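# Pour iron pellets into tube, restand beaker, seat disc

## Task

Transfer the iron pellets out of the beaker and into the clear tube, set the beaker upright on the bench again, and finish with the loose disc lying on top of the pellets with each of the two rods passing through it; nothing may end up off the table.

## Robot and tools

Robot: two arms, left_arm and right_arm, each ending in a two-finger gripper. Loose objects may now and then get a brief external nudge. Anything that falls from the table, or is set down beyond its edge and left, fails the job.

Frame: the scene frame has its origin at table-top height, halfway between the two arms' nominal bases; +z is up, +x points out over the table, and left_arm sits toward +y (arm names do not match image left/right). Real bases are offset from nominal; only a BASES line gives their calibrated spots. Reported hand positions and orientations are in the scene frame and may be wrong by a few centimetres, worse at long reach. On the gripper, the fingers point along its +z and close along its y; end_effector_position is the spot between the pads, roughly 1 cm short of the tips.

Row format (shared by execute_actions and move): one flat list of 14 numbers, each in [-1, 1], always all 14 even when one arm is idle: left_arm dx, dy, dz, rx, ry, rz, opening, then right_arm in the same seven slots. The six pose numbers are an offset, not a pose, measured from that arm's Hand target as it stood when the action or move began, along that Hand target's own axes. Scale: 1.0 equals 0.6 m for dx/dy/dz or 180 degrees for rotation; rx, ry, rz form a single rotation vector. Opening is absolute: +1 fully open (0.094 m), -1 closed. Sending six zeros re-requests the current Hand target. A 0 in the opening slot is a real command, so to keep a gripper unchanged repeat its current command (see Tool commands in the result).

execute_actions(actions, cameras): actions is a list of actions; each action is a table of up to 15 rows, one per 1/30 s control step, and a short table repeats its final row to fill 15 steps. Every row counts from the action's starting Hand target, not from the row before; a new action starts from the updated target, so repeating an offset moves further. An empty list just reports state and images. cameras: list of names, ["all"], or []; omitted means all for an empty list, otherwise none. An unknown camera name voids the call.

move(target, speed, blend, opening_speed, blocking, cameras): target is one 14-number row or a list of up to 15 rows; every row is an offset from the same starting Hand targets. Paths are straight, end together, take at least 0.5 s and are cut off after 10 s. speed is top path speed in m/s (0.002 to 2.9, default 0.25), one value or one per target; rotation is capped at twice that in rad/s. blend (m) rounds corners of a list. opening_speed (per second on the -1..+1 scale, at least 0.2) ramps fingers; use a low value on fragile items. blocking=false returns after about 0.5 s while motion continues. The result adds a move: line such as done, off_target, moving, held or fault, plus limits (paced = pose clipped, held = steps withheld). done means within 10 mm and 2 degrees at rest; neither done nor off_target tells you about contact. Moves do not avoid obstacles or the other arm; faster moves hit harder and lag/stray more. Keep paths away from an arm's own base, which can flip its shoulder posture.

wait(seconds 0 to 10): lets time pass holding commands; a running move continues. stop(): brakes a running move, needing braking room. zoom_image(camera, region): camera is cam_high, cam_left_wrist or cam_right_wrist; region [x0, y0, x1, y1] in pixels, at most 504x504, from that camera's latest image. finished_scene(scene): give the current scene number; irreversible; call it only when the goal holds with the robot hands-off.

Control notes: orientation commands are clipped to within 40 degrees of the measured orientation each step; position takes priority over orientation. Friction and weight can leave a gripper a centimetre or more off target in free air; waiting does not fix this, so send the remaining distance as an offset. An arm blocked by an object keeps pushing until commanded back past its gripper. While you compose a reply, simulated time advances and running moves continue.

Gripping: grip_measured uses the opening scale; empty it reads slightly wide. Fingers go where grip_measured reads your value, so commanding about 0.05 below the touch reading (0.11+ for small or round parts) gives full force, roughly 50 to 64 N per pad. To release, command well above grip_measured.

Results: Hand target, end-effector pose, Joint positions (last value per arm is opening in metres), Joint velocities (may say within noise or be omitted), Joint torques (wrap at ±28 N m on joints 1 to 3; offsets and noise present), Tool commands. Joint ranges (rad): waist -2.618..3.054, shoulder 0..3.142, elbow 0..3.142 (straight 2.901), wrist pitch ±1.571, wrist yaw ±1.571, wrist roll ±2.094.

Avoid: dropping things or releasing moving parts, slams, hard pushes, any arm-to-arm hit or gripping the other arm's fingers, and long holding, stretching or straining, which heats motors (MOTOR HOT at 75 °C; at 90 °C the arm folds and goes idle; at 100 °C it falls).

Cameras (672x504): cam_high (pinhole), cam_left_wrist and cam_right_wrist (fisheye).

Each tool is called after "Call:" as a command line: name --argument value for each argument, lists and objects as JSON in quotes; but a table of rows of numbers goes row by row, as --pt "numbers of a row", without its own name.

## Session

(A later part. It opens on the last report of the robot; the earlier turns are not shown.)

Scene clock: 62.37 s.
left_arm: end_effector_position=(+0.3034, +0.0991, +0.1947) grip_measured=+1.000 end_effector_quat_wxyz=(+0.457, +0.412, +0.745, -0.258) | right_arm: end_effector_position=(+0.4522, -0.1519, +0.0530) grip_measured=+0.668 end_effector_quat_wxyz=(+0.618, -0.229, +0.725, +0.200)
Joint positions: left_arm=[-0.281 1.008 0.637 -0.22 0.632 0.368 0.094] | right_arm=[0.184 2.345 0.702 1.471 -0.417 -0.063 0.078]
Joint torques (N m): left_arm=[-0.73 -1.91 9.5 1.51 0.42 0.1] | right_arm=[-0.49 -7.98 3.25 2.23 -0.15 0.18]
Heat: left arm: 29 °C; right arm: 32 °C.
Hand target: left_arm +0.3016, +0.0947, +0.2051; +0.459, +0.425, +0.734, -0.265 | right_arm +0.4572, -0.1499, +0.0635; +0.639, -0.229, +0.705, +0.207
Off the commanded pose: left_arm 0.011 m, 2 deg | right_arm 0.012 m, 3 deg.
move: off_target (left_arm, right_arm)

Call:
move --pt "0 0 0 0 0 0 1 0 0 0 0 0 0 1" --pt "0 0 0 0 0 0 1 -0.2073 0 -0.0207 0 0.022 0 1" --pt "0.1141 0.0238 -0.0247 -0.1022 0.05 -0.0729 1 -0.2097 0.0045 -0.1978 -0.0721 -0.0223 -0.0046 1" --pt "0.2282 0.0477 -0.0495 -0.2044 0.1001 -0.1458 1 -0.1863 0.1807 -0.2055 -0.1447 -0.0428 -0.0046 1" --speed '[0.1,0.1,0.2,0.2]' --blend '[0,0.01,0.03,0]' --opening_speed 0.5 --cameras '["all"]'

Scene clock: 71.13 s.
left_arm: end_effector_position=(+0.2868, +0.1822, +0.0990) grip_measured=+1.000 end_effector_quat_wxyz=(+0.387, +0.126, +0.912, -0.055) | right_arm: end_effector_position=(+0.3045, -0.1289, +0.1807) grip_measured=+0.998 end_effector_quat_wxyz=(+0.606, -0.355, +0.608, +0.371)
Joint positions: left_arm=[-0.516 0.845 0.41 -0.347 -0.181 -0.181 0.094] | right_arm=[0.121 1.735 0.287 1.464 -0.944 0.035 0.094]
Joint torques (N m): left_arm=[-0.81 -1.03 6.6 1.42 -0.18 -0.15] | right_arm=[0.39 -4.4 2.14 1.94 0.1 0.13]
Heat: left arm: 29 °C; right arm: 32 °C.
Hand target: left_arm +0.2832, +0.1841, +0.0951; +0.379, +0.121, +0.916, -0.050 | right_arm +0.3031, -0.1278, +0.1868; +0.618, -0.357, +0.594, +0.371
Off the commanded pose: left_arm 0.006 m, 1 deg | right_arm 0.006 m, 2 deg.
move: done

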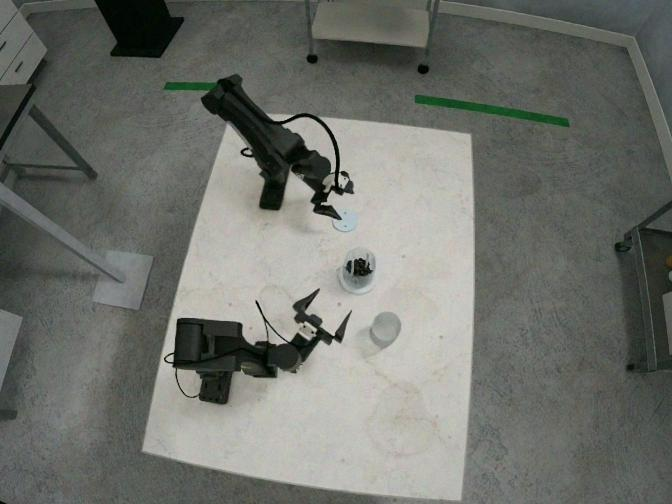

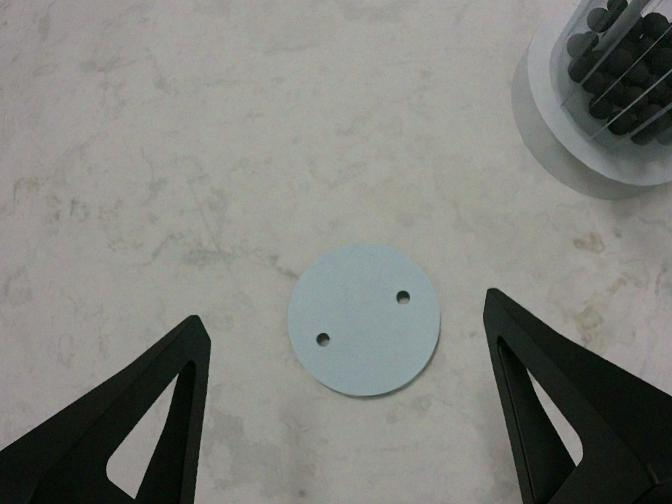

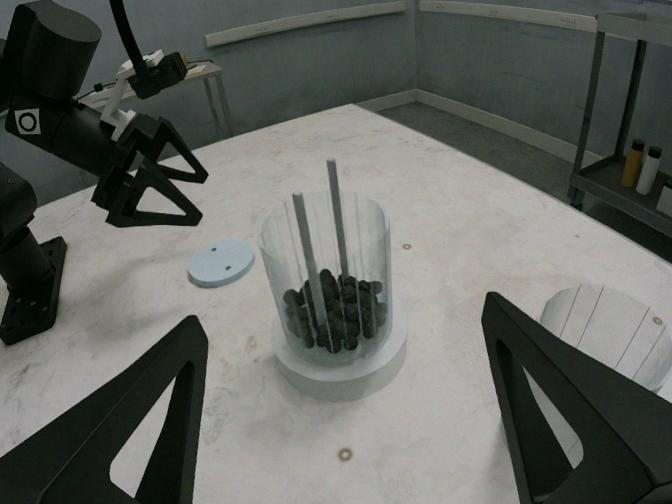

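Call:
move --target '[0.0943,-0.0085,0.0753,0,0,0,1,0,0,0,0,0,0,1]' --speed 0.08 --cameras '["cam_left_wrist","cam_right_wrist"]'

Call:
zoom_image --camera "cam_right_wrist" --region '[90, 100, 290, 310]'

Scene clock: 74.30 s.
left_arm: end_effector_position=(+0.2669, +0.1858, +0.0162) grip_measured=+1.000 end_effector_quat_wxyz=(+0.357, +0.130, +0.924, -0.044) | right_arm: end_effector_position=(+0.3045, -0.1289, +0.1810) grip_measured=+0.998 end_effector_quat_wxyz=(+0.606, -0.354, +0.608, +0.372)
Joint positions: left_arm=[-0.568 1.017 0.157 -0.001 -0.215 -0.226 0.094] | right_arm=[0.121 1.735 0.287 1.465 -0.944 0.036 0.094]
Joint torques (N m): left_arm=[-0.79 -1.2 5.34 1.98 -0.24 -0.11] | right_arm=[0.49 -4.26 2.3 1.95 0.04 0.15]
Heat: left arm: 28 °C; right arm: 32 °C.
Hand target: left_arm +0.2740, +0.1813, +0.0231; +0.379, +0.121, +0.916, -0.050 | right_arm +0.3031, -0.1278, +0.1868; +0.618, -0.357, +0.594, +0.371
Off the commanded pose: left_arm 0.011 m, 3 deg | right_arm 0.006 m, 2 deg.
move: off_target (left_arm)
Images, in order (width x height): cam_left_wrist 672x504, cam_right_wrist 672x504.

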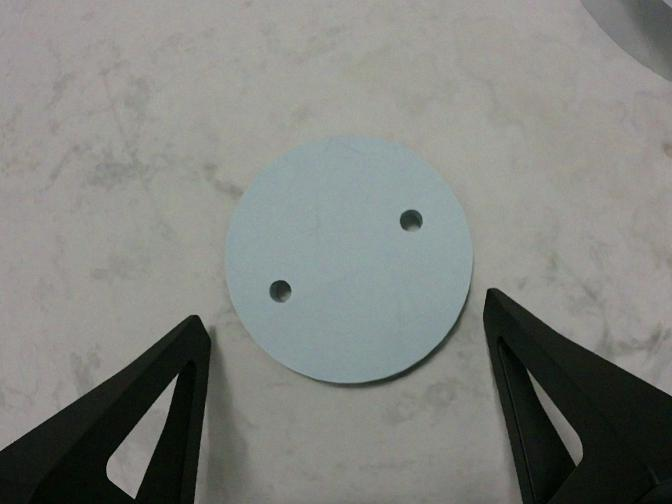

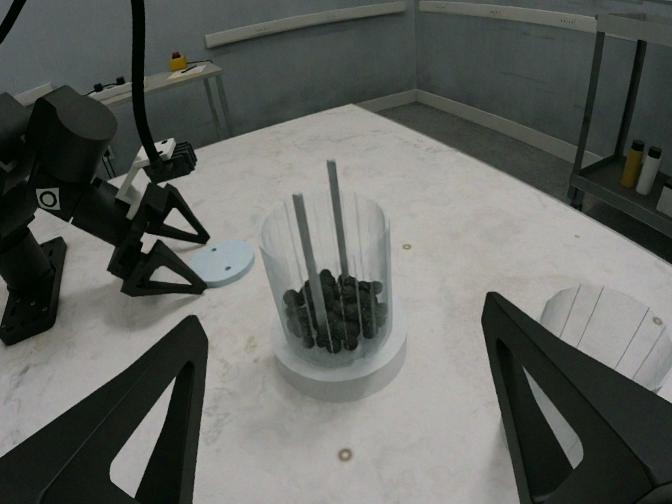

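Scaled by 2.400 from the camera's 672x504 image, which has a finer 960x720 frame.

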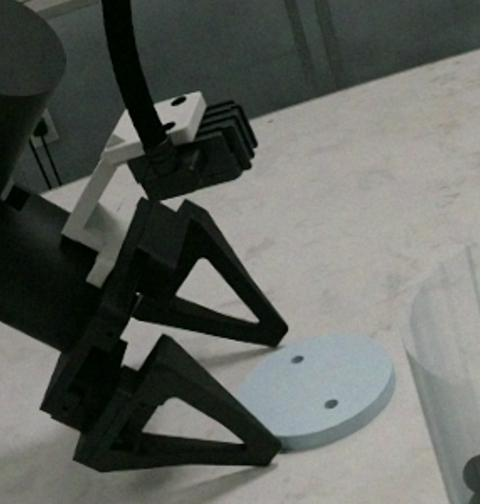

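Call:
move --target '[-0.02,-0.0025,0.0153,0,-0.011,0,1,0,0,0,0,0,0,1]' --speed 0.05 --cameras '["cam_left_wrist","cam_right_wrist"]'

Call:
zoom_image --camera "cam_right_wrist" --region '[90, 100, 290, 310]'

Scene clock: 76.37 s.
left_arm: end_effector_position=(+0.2778, +0.1793, +0.0156) grip_measured=+1.000 end_effector_quat_wxyz=(+0.372, +0.126, +0.918, -0.049) | right_arm: end_effector_position=(+0.3045, -0.1289, +0.1810) grip_measured=+0.998 end_effector_quat_wxyz=(+0.606, -0.354, +0.608, +0.372)
Joint positions: left_arm=[-0.568 1.106 0.157 0.122 -0.218 -0.226 0.094] | right_arm=[0.121 1.735 0.287 1.465 -0.944 0.036 0.094]
Joint torques (N m): left_arm=[0.44 -1.55 6.09 2 -0.25 0.12] | right_arm=[0.47 -4.31 2.28 1.96 0.06 0.16]
Heat: left arm: 28 °C; right arm: 31 °C.
Hand target: left_arm +0.2881, +0.1759, +0.0251; +0.395, +0.121, +0.909, -0.052 | right_arm +0.3031, -0.1278, +0.1868; +0.618, -0.357, +0.594, +0.371
Off the commanded pose: left_arm 0.014 m, 3 deg | right_arm 0.006 m, 2 deg.
move: off_target (left_arm)
Images, in order (width x height): cam_left_wrist 672x504, cam_right_wrist 672x504.

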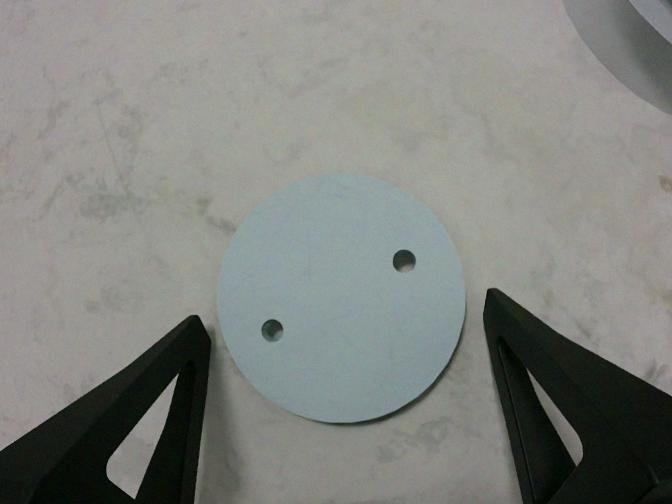

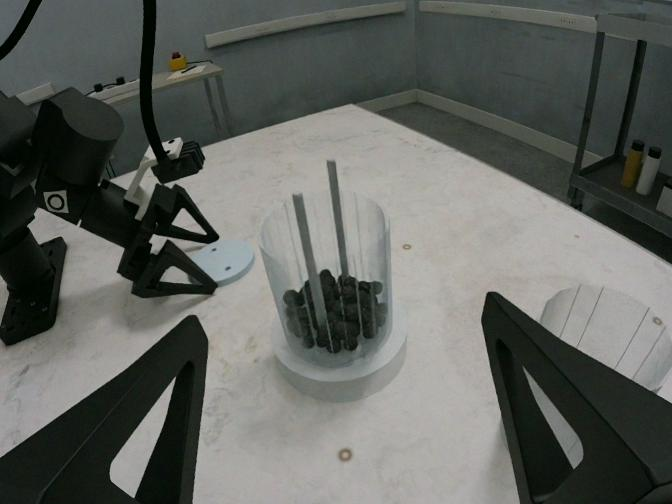

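Scaled by 2.400 from the camera's 672x504 image, which has a finer 960x720 frame.

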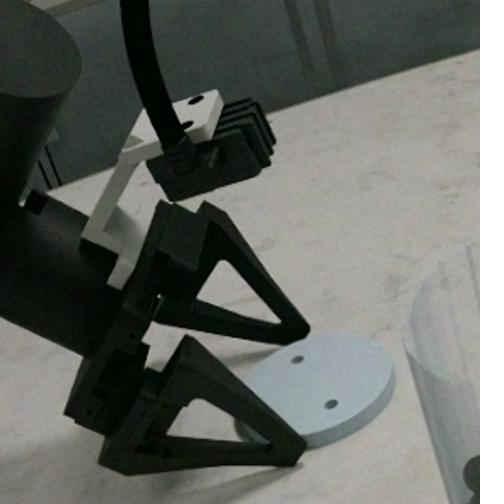

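Call:
move --target '[0,0,0,0,0,0,0.5,0,0,0,0,0,0,1]' --opening_speed 0.25 --cameras '["cam_left_wrist","cam_right_wrist"]'

Call:
zoom_image --camera "cam_left_wrist" --region '[200, 150, 490, 440]'

Scene clock: 79.23 s.
left_arm: end_effector_position=(+0.2780, +0.1791, +0.0158) grip_measured=+0.627 end_effector_quat_wxyz=(+0.372, +0.126, +0.918, -0.050) | right_arm: end_effector_position=(+0.3045, -0.1289, +0.1810) grip_measured=+0.998 end_effector_quat_wxyz=(+0.606, -0.354, +0.608, +0.372)
Joint positions: left_arm=[-0.568 1.106 0.157 0.124 -0.218 -0.226 0.076] | right_arm=[0.121 1.735 0.287 1.465 -0.944 0.036 0.094]
Joint torques (N m): left_arm=[0.53 -1.17 6 2.02 -0.2 0.06] | right_arm=[0.55 -4.21 2.33 1.97 0.05 0.12]
Heat: left arm: 28 °C; right arm: 31 °C.
Hand target: left_arm +0.2881, +0.1759, +0.0251; +0.395, +0.121, +0.909, -0.052 | right_arm +0.3031, -0.1278, +0.1868; +0.618, -0.357, +0.594, +0.371
Off the commanded pose: left_arm 0.014 m, 3 deg | right_arm 0.006 m, 2 deg.
move: off_target (left_arm)
Images, in order (width x height): cam_left_wrist 672x504, cam_right_wrist 672x504.

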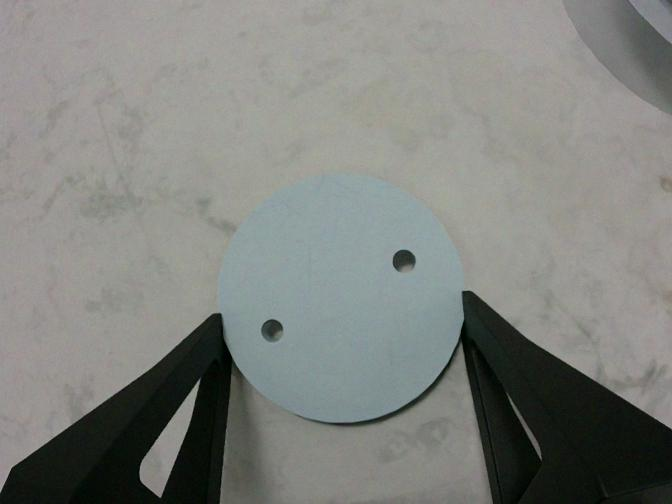

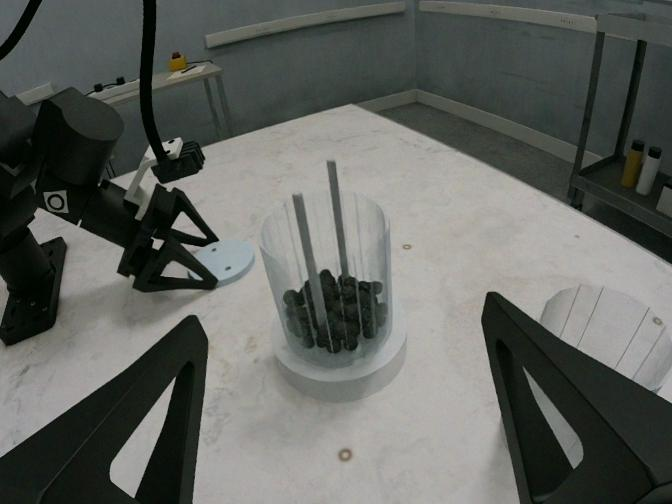

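Scaled by 1.738 from the camera's 672x504 image, which has a finer 960x720 frame.

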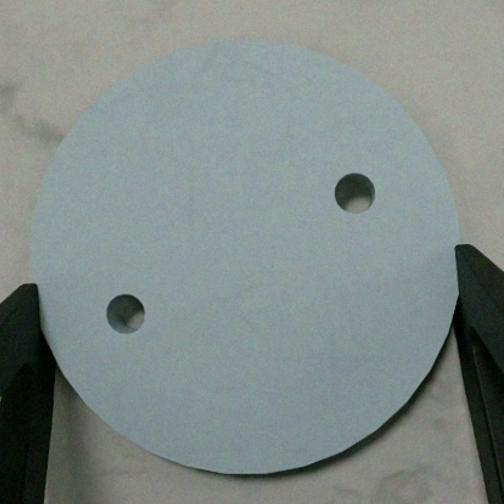

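Call:
move --pt "0 0 0 0 0 0 0.9 0 0 0 0 0 0 1" --pt "-0.0085 0.001 0.0095 0 0 0 0.9 0 0 0 0 0 0 1" --speed 0.05 --opening_speed 0.5 --cameras '["cam_left_wrist","cam_right_wrist"]'

Call:
zoom_image --camera "cam_right_wrist" --region '[90, 100, 290, 310]'

Scene clock: 82.37 s.
left_arm: end_effector_position=(+0.2844, +0.1778, +0.0151) grip_measured=+0.898 end_effector_quat_wxyz=(+0.377, +0.124, +0.916, -0.049) | right_arm: end_effector_position=(+0.3045, -0.1289, +0.1810) grip_measured=+0.998 end_effector_quat_wxyz=(+0.606, -0.354, +0.608, +0.372)
Joint positions: left_arm=[-0.559 1.155 0.163 0.177 -0.218 -0.22 0.089] | right_arm=[0.121 1.735 0.287 1.465 -0.944 0.036 0.094]
Joint torques (N m): left_arm=[0.79 -1.42 6.99 1.9 -0.04 0.06] | right_arm=[0.59 -4.34 2.35 1.95 0.06 0.16]
Heat: left arm: 27 °C; right arm: 31 °C.
Hand target: left_arm +0.2957, +0.1745, +0.0250; +0.395, +0.121, +0.909, -0.052 | right_arm +0.3031, -0.1278, +0.1868; +0.618, -0.357, +0.594, +0.371
Off the commanded pose: left_arm 0.015 m, 2 deg | right_arm 0.006 m, 2 deg.
move: off_target (left_arm)
Images, in order (width x height): cam_left_wrist 672x504, cam_right_wrist 672x504.

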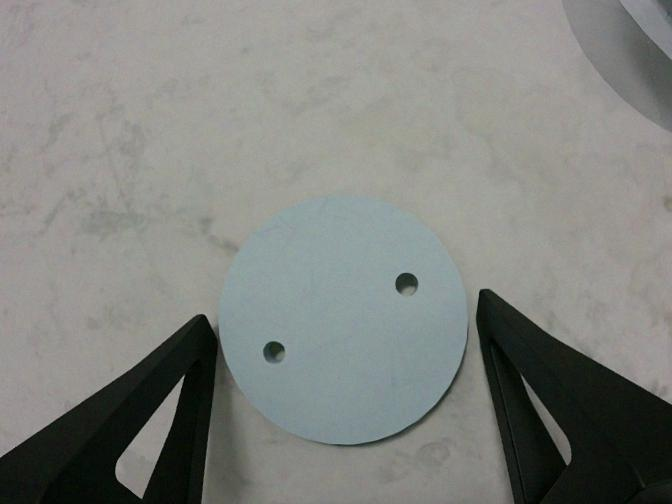

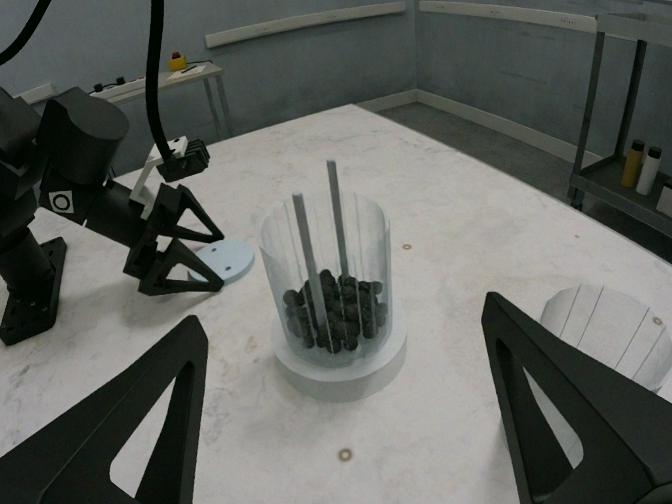

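Scaled by 2.400 from the camera's 672x504 image, which has a finer 960x720 frame.

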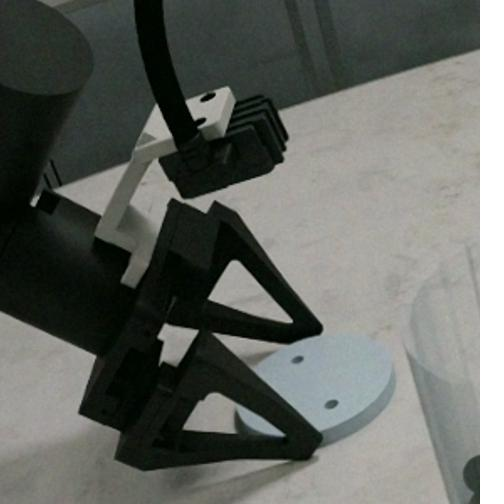

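Disc centre row is now ~320, as in scene 1. Grip.

Call:
move --target '[0,0,0,0,0,0,0.5,0,0,0,0,0,0,1]' --opening_speed 0.25 --cameras '["cam_left_wrist"]'

Call:
zoom_image --camera "cam_left_wrist" --region '[200, 180, 490, 470]'

Scene clock: 84.77 s.
left_arm: end_effector_position=(+0.2844, +0.1778, +0.0151) grip_measured=+0.662 end_effector_quat_wxyz=(+0.377, +0.124, +0.916, -0.049) | right_arm: end_effector_position=(+0.3045, -0.1289, +0.1810) grip_measured=+0.998 end_effector_quat_wxyz=(+0.606, -0.354, +0.608, +0.372)
Joint positions: left_arm=[-0.559 1.155 0.163 0.177 -0.218 -0.22 0.078] | right_arm=[0.121 1.735 0.287 1.465 -0.944 0.036 0.094]
Joint torques (N m): left_arm=[0.79 -1.21 6.86 1.89 -0.05 0.06] | right_arm=[0.47 -4.3 2.26 1.97 0.07 0.13]
Heat: left arm: 27 °C; right arm: 31 °C.
Hand target: left_arm +0.2957, +0.1745, +0.0250; +0.395, +0.121, +0.909, -0.052 | right_arm +0.3031, -0.1278, +0.1868; +0.618, -0.357, +0.594, +0.371
Off the commanded pose: left_arm 0.015 m, 2 deg | right_arm 0.006 m, 2 deg.
move: off_target (left_arm)
Images, in order (width x height): cam_left_wrist 672x504.

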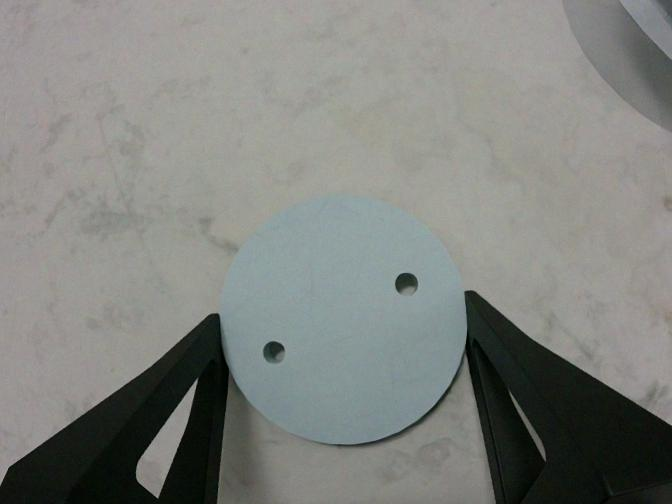

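Scaled by 1.738 from the camera's 672x504 image, which has a finer 960x720 frame.

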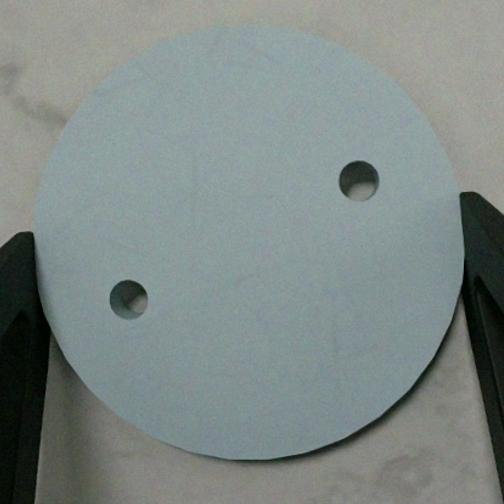

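Call:
move --pt "-0.0975 0 -0.0909 0 0 0 0.5 0 0 0 0 0 0 1" --pt "-0.2857 -0.139 -0.1457 0.2367 0 0.2208 0.5 0 0 0 0 0 0 1" --speed '[0.08,0.16]' --blend '[0.02,0]' --cameras '["all"]'

Call:
zoom_image --camera "cam_left_wrist" --region '[200, 180, 490, 470]'

Scene clock: 91.53 s.
left_arm: end_effector_position=(+0.3232, +0.0827, +0.1989) grip_measured=+0.662 end_effector_quat_wxyz=(+0.311, +0.542, +0.747, -0.227) | right_arm: end_effector_position=(+0.3045, -0.1289, +0.1810) grip_measured=+0.998 end_effector_quat_wxyz=(+0.606, -0.354, +0.608, +0.372)
Joint positions: left_arm=[-0.325 1.378 1.143 -0.784 0.598 0.739 0.078] | right_arm=[0.121 1.735 0.287 1.465 -0.944 0.036 0.094]
Joint torques (N m): left_arm=[0.73 -4.4 9.2 1.13 0.64 0.13] | right_arm=[0.51 -4.29 2.24 1.94 0.06 0.15]
Heat: left arm: 28 °C; right arm: 31 °C.
Hand target: left_arm +0.3252, +0.0802, +0.2099; +0.320, +0.548, +0.735, -0.238 | right_arm +0.3031, -0.1278, +0.1868; +0.618, -0.357, +0.594, +0.371
Off the commanded pose: left_arm 0.011 m, 2 deg | right_arm 0.006 m, 2 deg.
move: off_target (left_arm)

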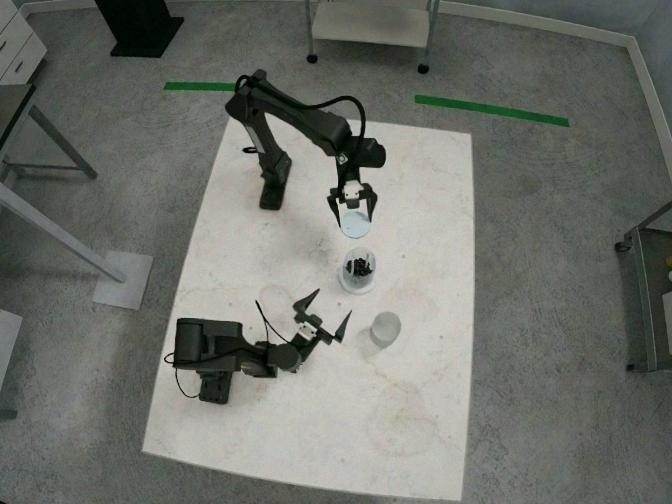

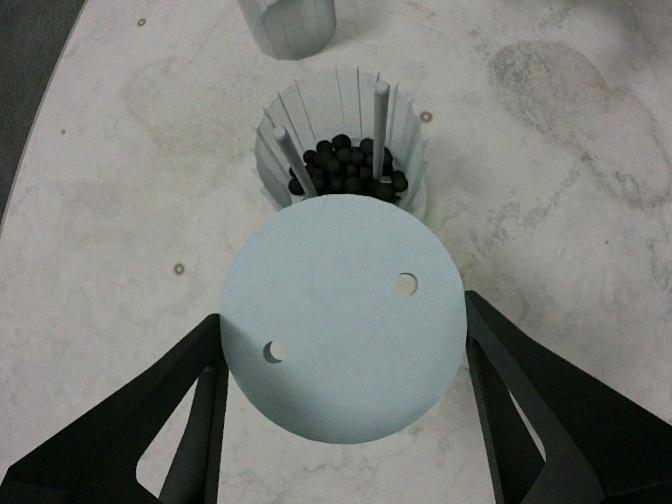

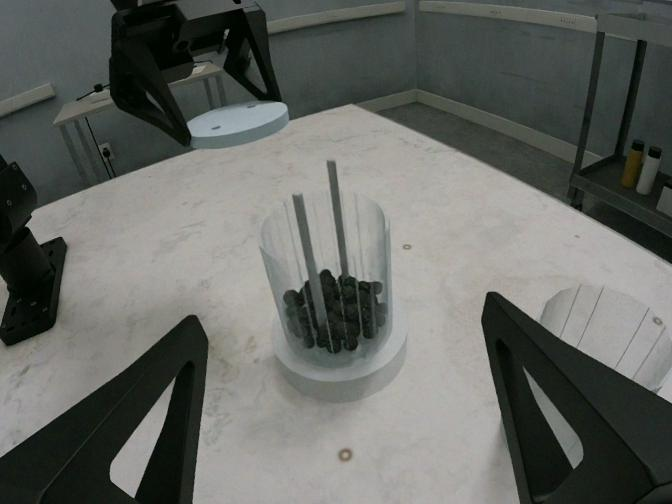

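Scaled by 1.738 from the camera's 672x504 image, which has a finer 960x720 frame.

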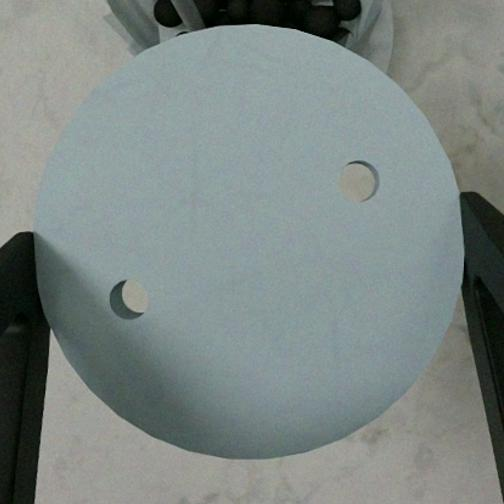

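Call:
zoom_image --camera "cam_left_wrist" --region '[260, 70, 410, 180]'

Call:
zoom_image --camera "cam_right_wrist" --region '[170, 80, 420, 330]'

Scaled by 3.360 from the camera's 672x504 image, which has a finer 960x720 frame.

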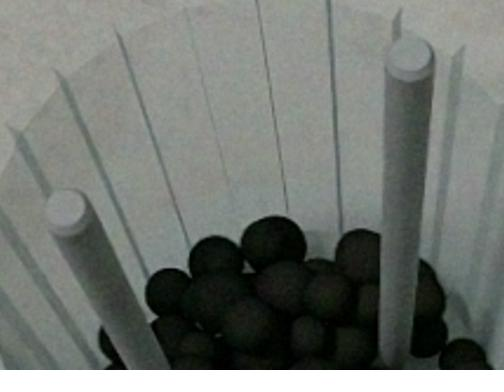

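Scaled by 2.016 from the camera's 672x504 image, which has a finer 960x720 frame.

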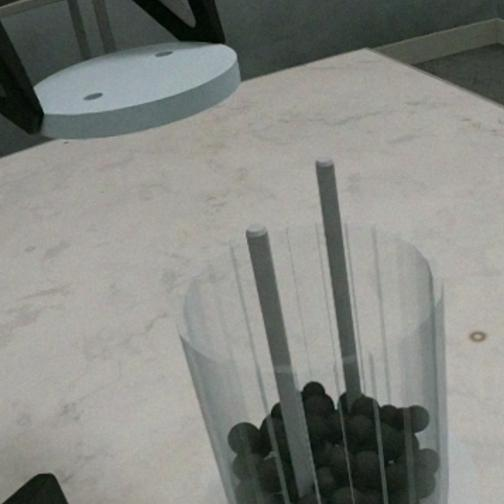

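Call:
move --pt "-0.1468 0.0055 0.06 0.0096 -0.0083 0.0089 0.5 0 0 0 0 0 0 1" --pt "-0.1018 0.0055 0.102 0.0096 -0.0083 0.0089 0.5 0 0 0 0 0 0 1" --speed '[0.08,0.04]' --cameras '["cam_left_wrist","cam_right_wrist"]'

Call:
zoom_image --camera "cam_left_wrist" --region '[258, 336, 290, 368]'

Call:
zoom_image --camera "cam_left_wrist" --region '[390, 268, 422, 300]'

Call:
zoom_image --camera "cam_right_wrist" --region '[230, 100, 410, 400]'

Scene clock: 99.77 s.
left_arm: end_effector_position=(+0.3478, +0.0039, +0.2094) grip_measured=+0.662 end_effector_quat_wxyz=(+0.309, +0.559, +0.728, -0.248) | right_arm: end_effector_position=(+0.3045, -0.1289, +0.1810) grip_measured=+0.998 end_effector_quat_wxyz=(+0.606, -0.354, +0.608, +0.372)
Joint positions: left_arm=[-0.508 1.591 1.353 -0.7 0.554 0.599 0.078] | right_arm=[0.121 1.735 0.287 1.465 -0.944 0.038 0.094]
Joint torques (N m): left_arm=[-0.49 -6.75 6.34 1.79 0.37 -0.08] | right_arm=[0.54 -4.25 2.22 1.96 0.06 0.14]
Heat: left arm: 28 °C; right arm: 31 °C.
Hand target: left_arm +0.3530, -0.0017, +0.2128; +0.324, +0.560, +0.720, -0.252 | right_arm +0.3031, -0.1278, +0.1868; +0.618, -0.357, +0.594, +0.371
Off the commanded pose: left_arm 0.008 m, 2 deg | right_arm 0.006 m, 2 deg.
move: done
Images, in order (width x height): cam_left_wrist 672x504, cam_right_wrist 672x504.

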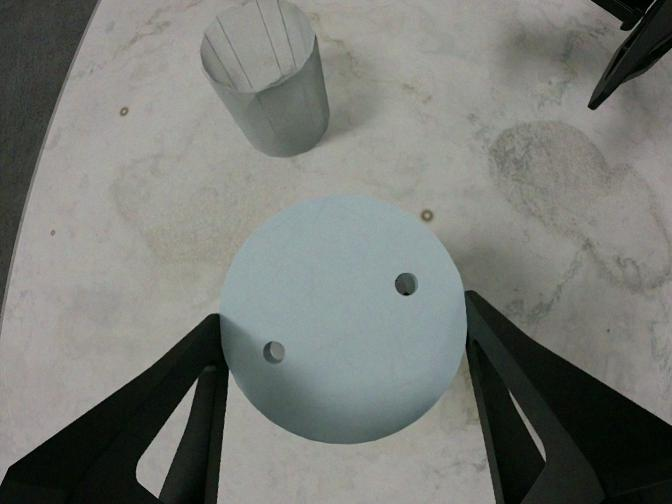

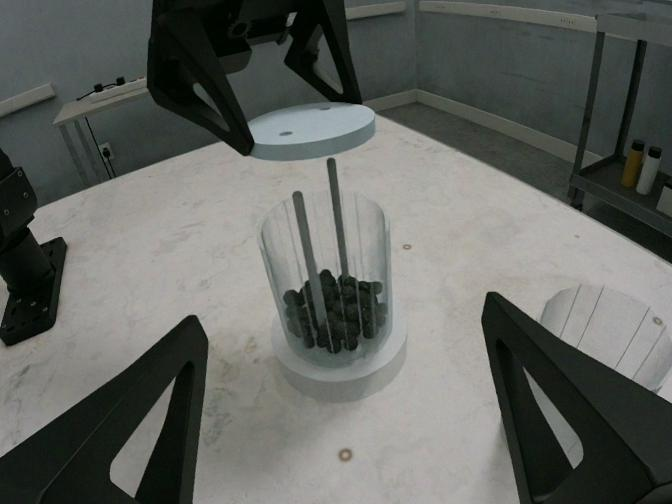

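Scaled by 15.750 from the camera's 672x504 image, which has a finer 960x720 frame.

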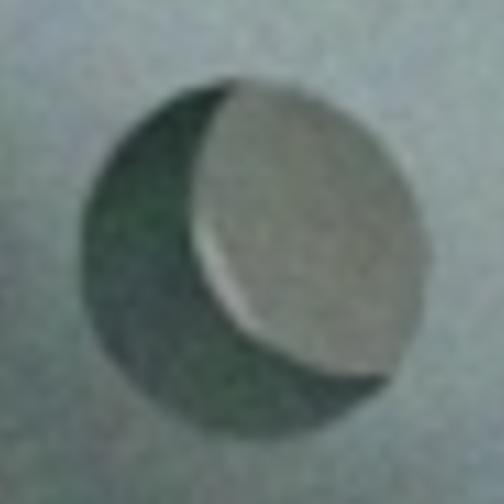

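Scaled by 15.750 from the camera's 672x504 image, which has a finer 960x720 frame.

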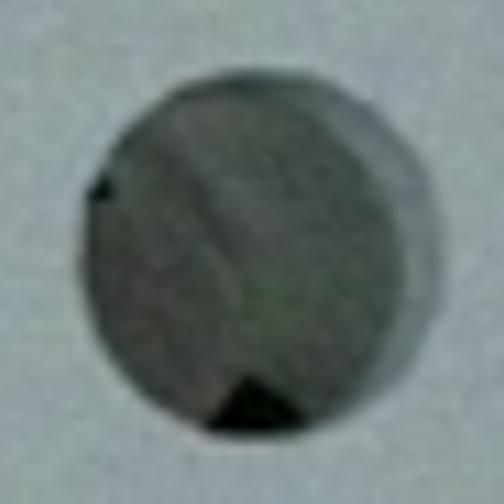

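Scaled by 1.680 from the camera's 672x504 image, which has a finer 960x720 frame.

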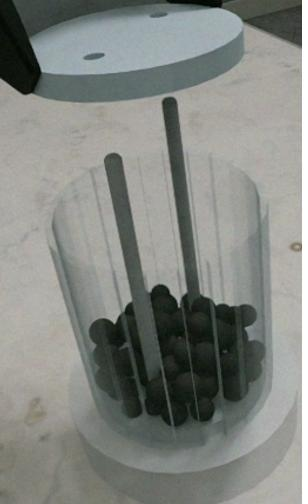

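Call:
move --target '[0.0202,-0.0008,0.0175,-0.0078,0.0111,-0.0022,0.5,0,0,0,0,0,0,1]' --speed 0.04 --cameras '["cam_left_wrist","cam_right_wrist"]'

Call:
zoom_image --camera "cam_left_wrist" --region '[258, 336, 290, 368]'

Call:
zoom_image --camera "cam_left_wrist" --region '[390, 268, 422, 300]'

Call:
zoom_image --camera "cam_right_wrist" --region '[230, 100, 410, 400]'

Scene clock: 102.33 s.
left_arm: end_effector_position=(+0.3481, +0.0055, +0.1937) grip_measured=+0.662 end_effector_quat_wxyz=(+0.303, +0.557, +0.738, -0.230) | right_arm: end_effector_position=(+0.3045, -0.1289, +0.1810) grip_measured=+0.998 end_effector_quat_wxyz=(+0.606, -0.354, +0.608, +0.372)
Joint positions: left_arm=[-0.523 1.591 1.31 -0.666 0.503 0.587 0.078] | right_arm=[0.121 1.735 0.287 1.465 -0.944 0.038 0.094]
Joint torques (N m): left_arm=[-0.73 -6.58 6.39 1.82 0.28 -0.16] | right_arm=[0.43 -4.27 2.36 1.95 0.06 0.13]
Heat: left arm: 28 °C; right arm: 31 °C.
Hand target: left_arm +0.3525, -0.0016, +0.1968; +0.317, +0.558, +0.730, -0.234 | right_arm +0.3031, -0.1278, +0.1868; +0.618, -0.357, +0.594, +0.371
Off the commanded pose: left_arm 0.009 m, 2 deg | right_arm 0.006 m, 2 deg.
move: done
Images, in order (width x height): cam_left_wrist 672x504, cam_right_wrist 672x504.

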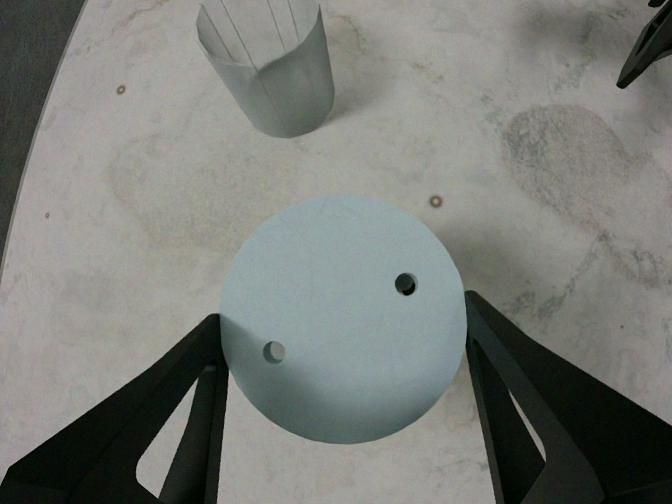

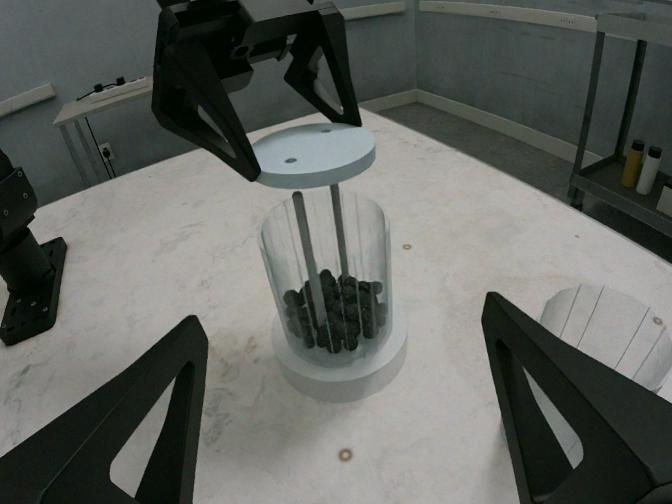

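Scaled by 15.750 from the camera's 672x504 image, which has a finer 960x720 frame.

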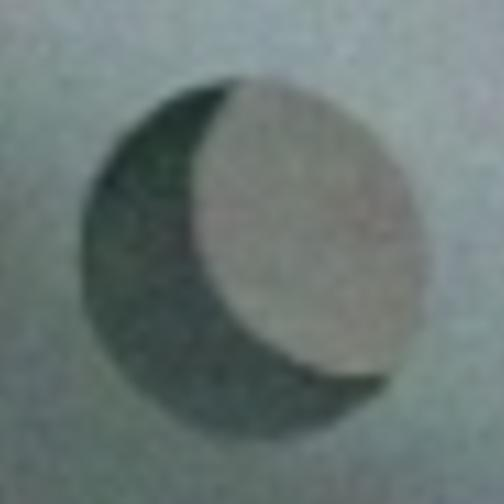

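Scaled by 15.750 from the camera's 672x504 image, which has a finer 960x720 frame.

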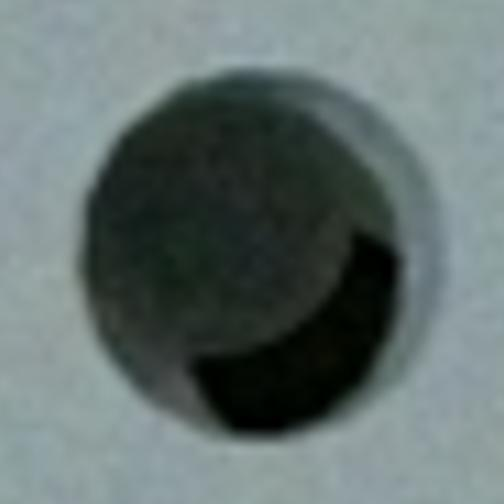

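Scaled by 1.680 from the camera's 672x504 image, which has a finer 960x720 frame.

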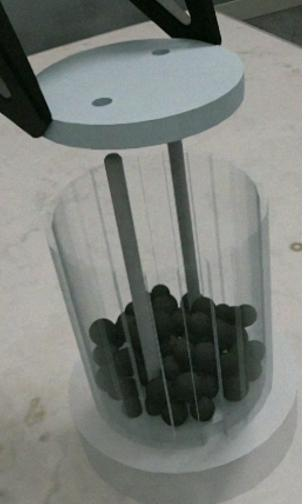

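Call:
move --target '[0.0093,-0.0021,0.0094,0,0,0,0.5,0,0,0,0,0,0,1]' --speed 0.03 --cameras '["cam_left_wrist","cam_right_wrist"]'

Call:
zoom_image --camera "cam_left_wrist" --region '[258, 336, 290, 368]'

Call:
zoom_image --camera "cam_left_wrist" --region '[390, 268, 422, 300]'

Call:
zoom_image --camera "cam_right_wrist" --region '[230, 100, 410, 400]'

Scene clock: 105.80 s.
left_arm: end_effector_position=(+0.3479, +0.0059, +0.1855) grip_measured=+0.662 end_effector_quat_wxyz=(+0.302, +0.555, +0.740, -0.230) | right_arm: end_effector_position=(+0.3045, -0.1289, +0.1810) grip_measured=+0.998 end_effector_quat_wxyz=(+0.606, -0.354, +0.608, +0.372)
Joint positions: left_arm=[-0.523 1.591 1.278 -0.634 0.502 0.583 0.078] | right_arm=[0.121 1.735 0.287 1.465 -0.944 0.038 0.094]
Joint torques (N m): left_arm=[-0.95 -6.9 6.42 1.85 0.31 -0.09] | right_arm=[0.62 -4.36 2.3 1.93 0.06 0.13]
Heat: left arm: 27 °C; right arm: 31 °C.
Hand target: left_arm +0.3515, -0.0022, +0.1888; +0.317, +0.558, +0.730, -0.234 | right_arm +0.3031, -0.1278, +0.1868; +0.618, -0.357, +0.594, +0.371
Off the commanded pose: left_arm 0.009 m, 2 deg | right_arm 0.006 m, 2 deg.
move: done
Images, in order (width x height): cam_left_wrist 672x504, cam_right_wrist 672x504.

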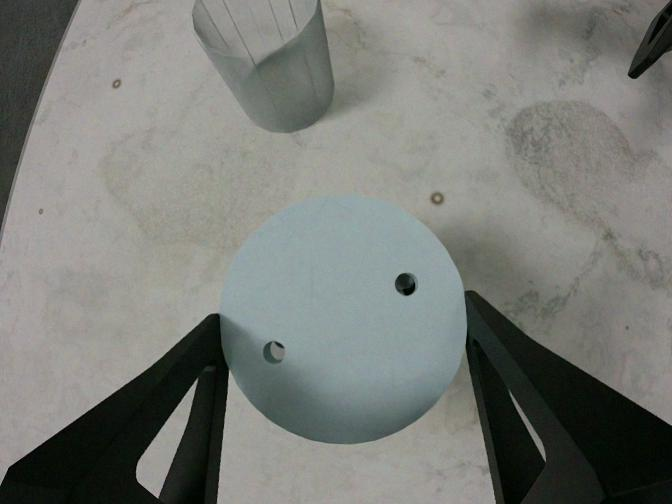

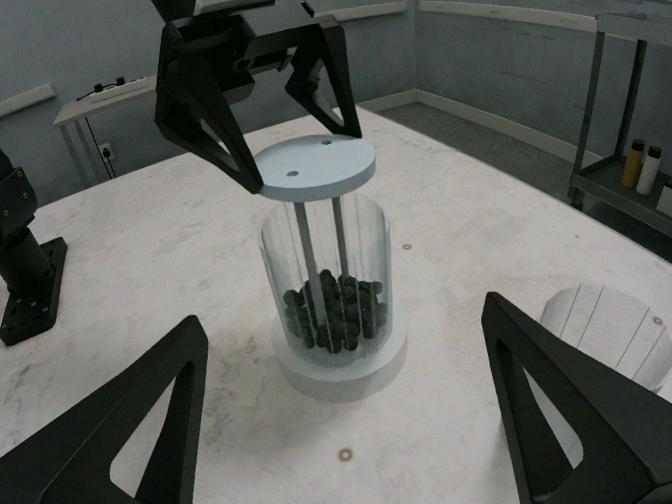

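Scaled by 15.750 from the camera's 672x504 image, which has a finer 960x720 frame.

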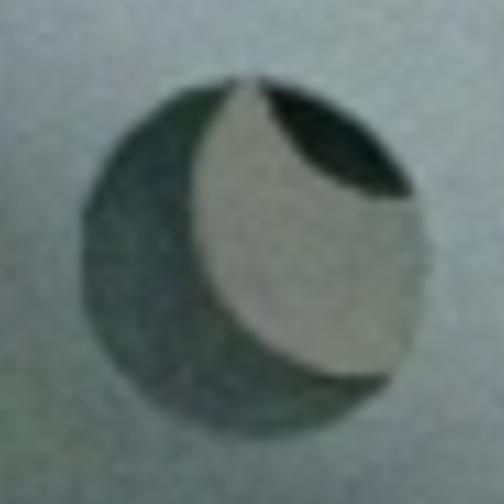

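Scaled by 15.750 from the camera's 672x504 image, which has a finer 960x720 frame.

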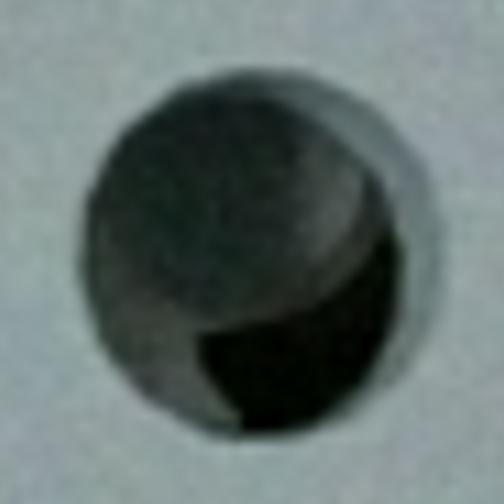

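Scaled by 1.680 from the camera's 672x504 image, which has a finer 960x720 frame.

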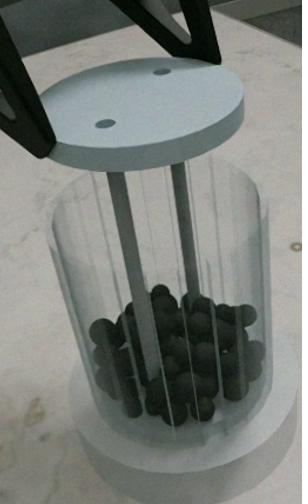

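Call:
move --target '[0.0005,-0.0007,0.0043,0.0065,0,0.0061,0.5,0,0,0,0,0,0,1]' --speed 0.03 --cameras '["cam_left_wrist","cam_right_wrist"]'

Call:
zoom_image --camera "cam_left_wrist" --region '[258, 336, 290, 368]'

Call:
zoom_image --camera "cam_left_wrist" --region '[390, 268, 422, 300]'

Call:
zoom_image --camera "cam_right_wrist" --region '[230, 100, 410, 400]'

Scene clock: 108.67 s.
left_arm: end_effector_position=(+0.3489, +0.0057, +0.1836) grip_measured=+0.662 end_effector_quat_wxyz=(+0.302, +0.556, +0.739, -0.230) | right_arm: end_effector_position=(+0.3045, -0.1289, +0.1810) grip_measured=+0.998 end_effector_quat_wxyz=(+0.606, -0.354, +0.608, +0.372)
Joint positions: left_arm=[-0.522 1.597 1.278 -0.631 0.503 0.587 0.078] | right_arm=[0.121 1.735 0.287 1.465 -0.944 0.038 0.094]
Joint torques (N m): left_arm=[-0.4 -6.01 7.16 1.67 0.47 0.1] | right_arm=[0.38 -4.31 2.19 1.93 0.05 0.14]
Heat: left arm: 27 °C; right arm: 31 °C.
Hand target: left_arm +0.3515, -0.0039, +0.1868; +0.314, +0.568, +0.723, -0.239 | right_arm +0.3031, -0.1278, +0.1868; +0.618, -0.357, +0.594, +0.371
Off the commanded pose: left_arm 0.011 m, 3 deg | right_arm 0.006 m, 2 deg.
move: off_target (left_arm)
Images, in order (width x height): cam_left_wrist 672x504, cam_right_wrist 672x504.

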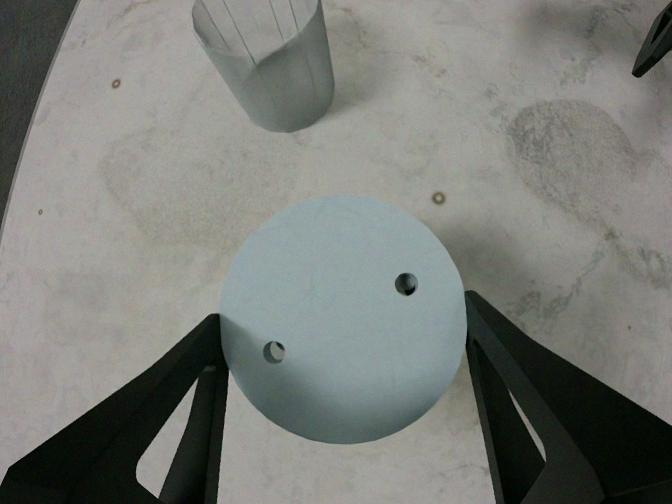

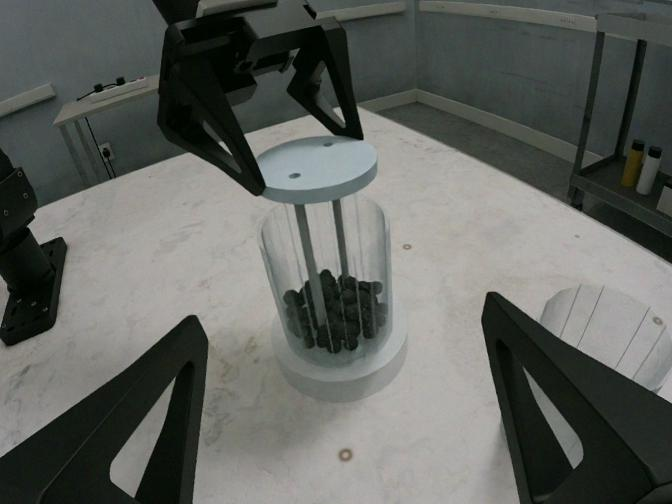

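Scaled by 15.750 from the camera's 672x504 image, which has a finer 960x720 frame.

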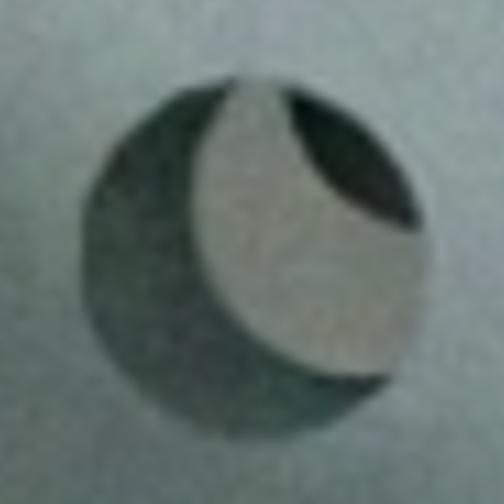

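Scaled by 15.750 from the camera's 672x504 image, which has a finer 960x720 frame.

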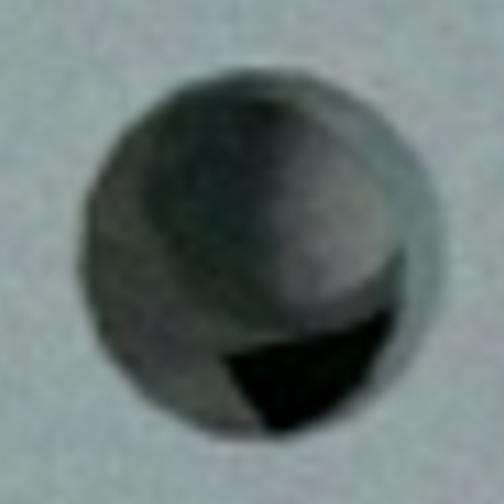

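Scaled by 1.680 from the camera's 672x504 image, which has a finer 960x720 frame.

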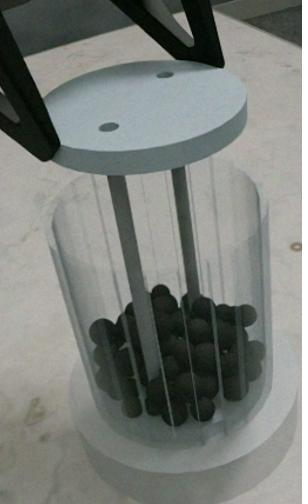

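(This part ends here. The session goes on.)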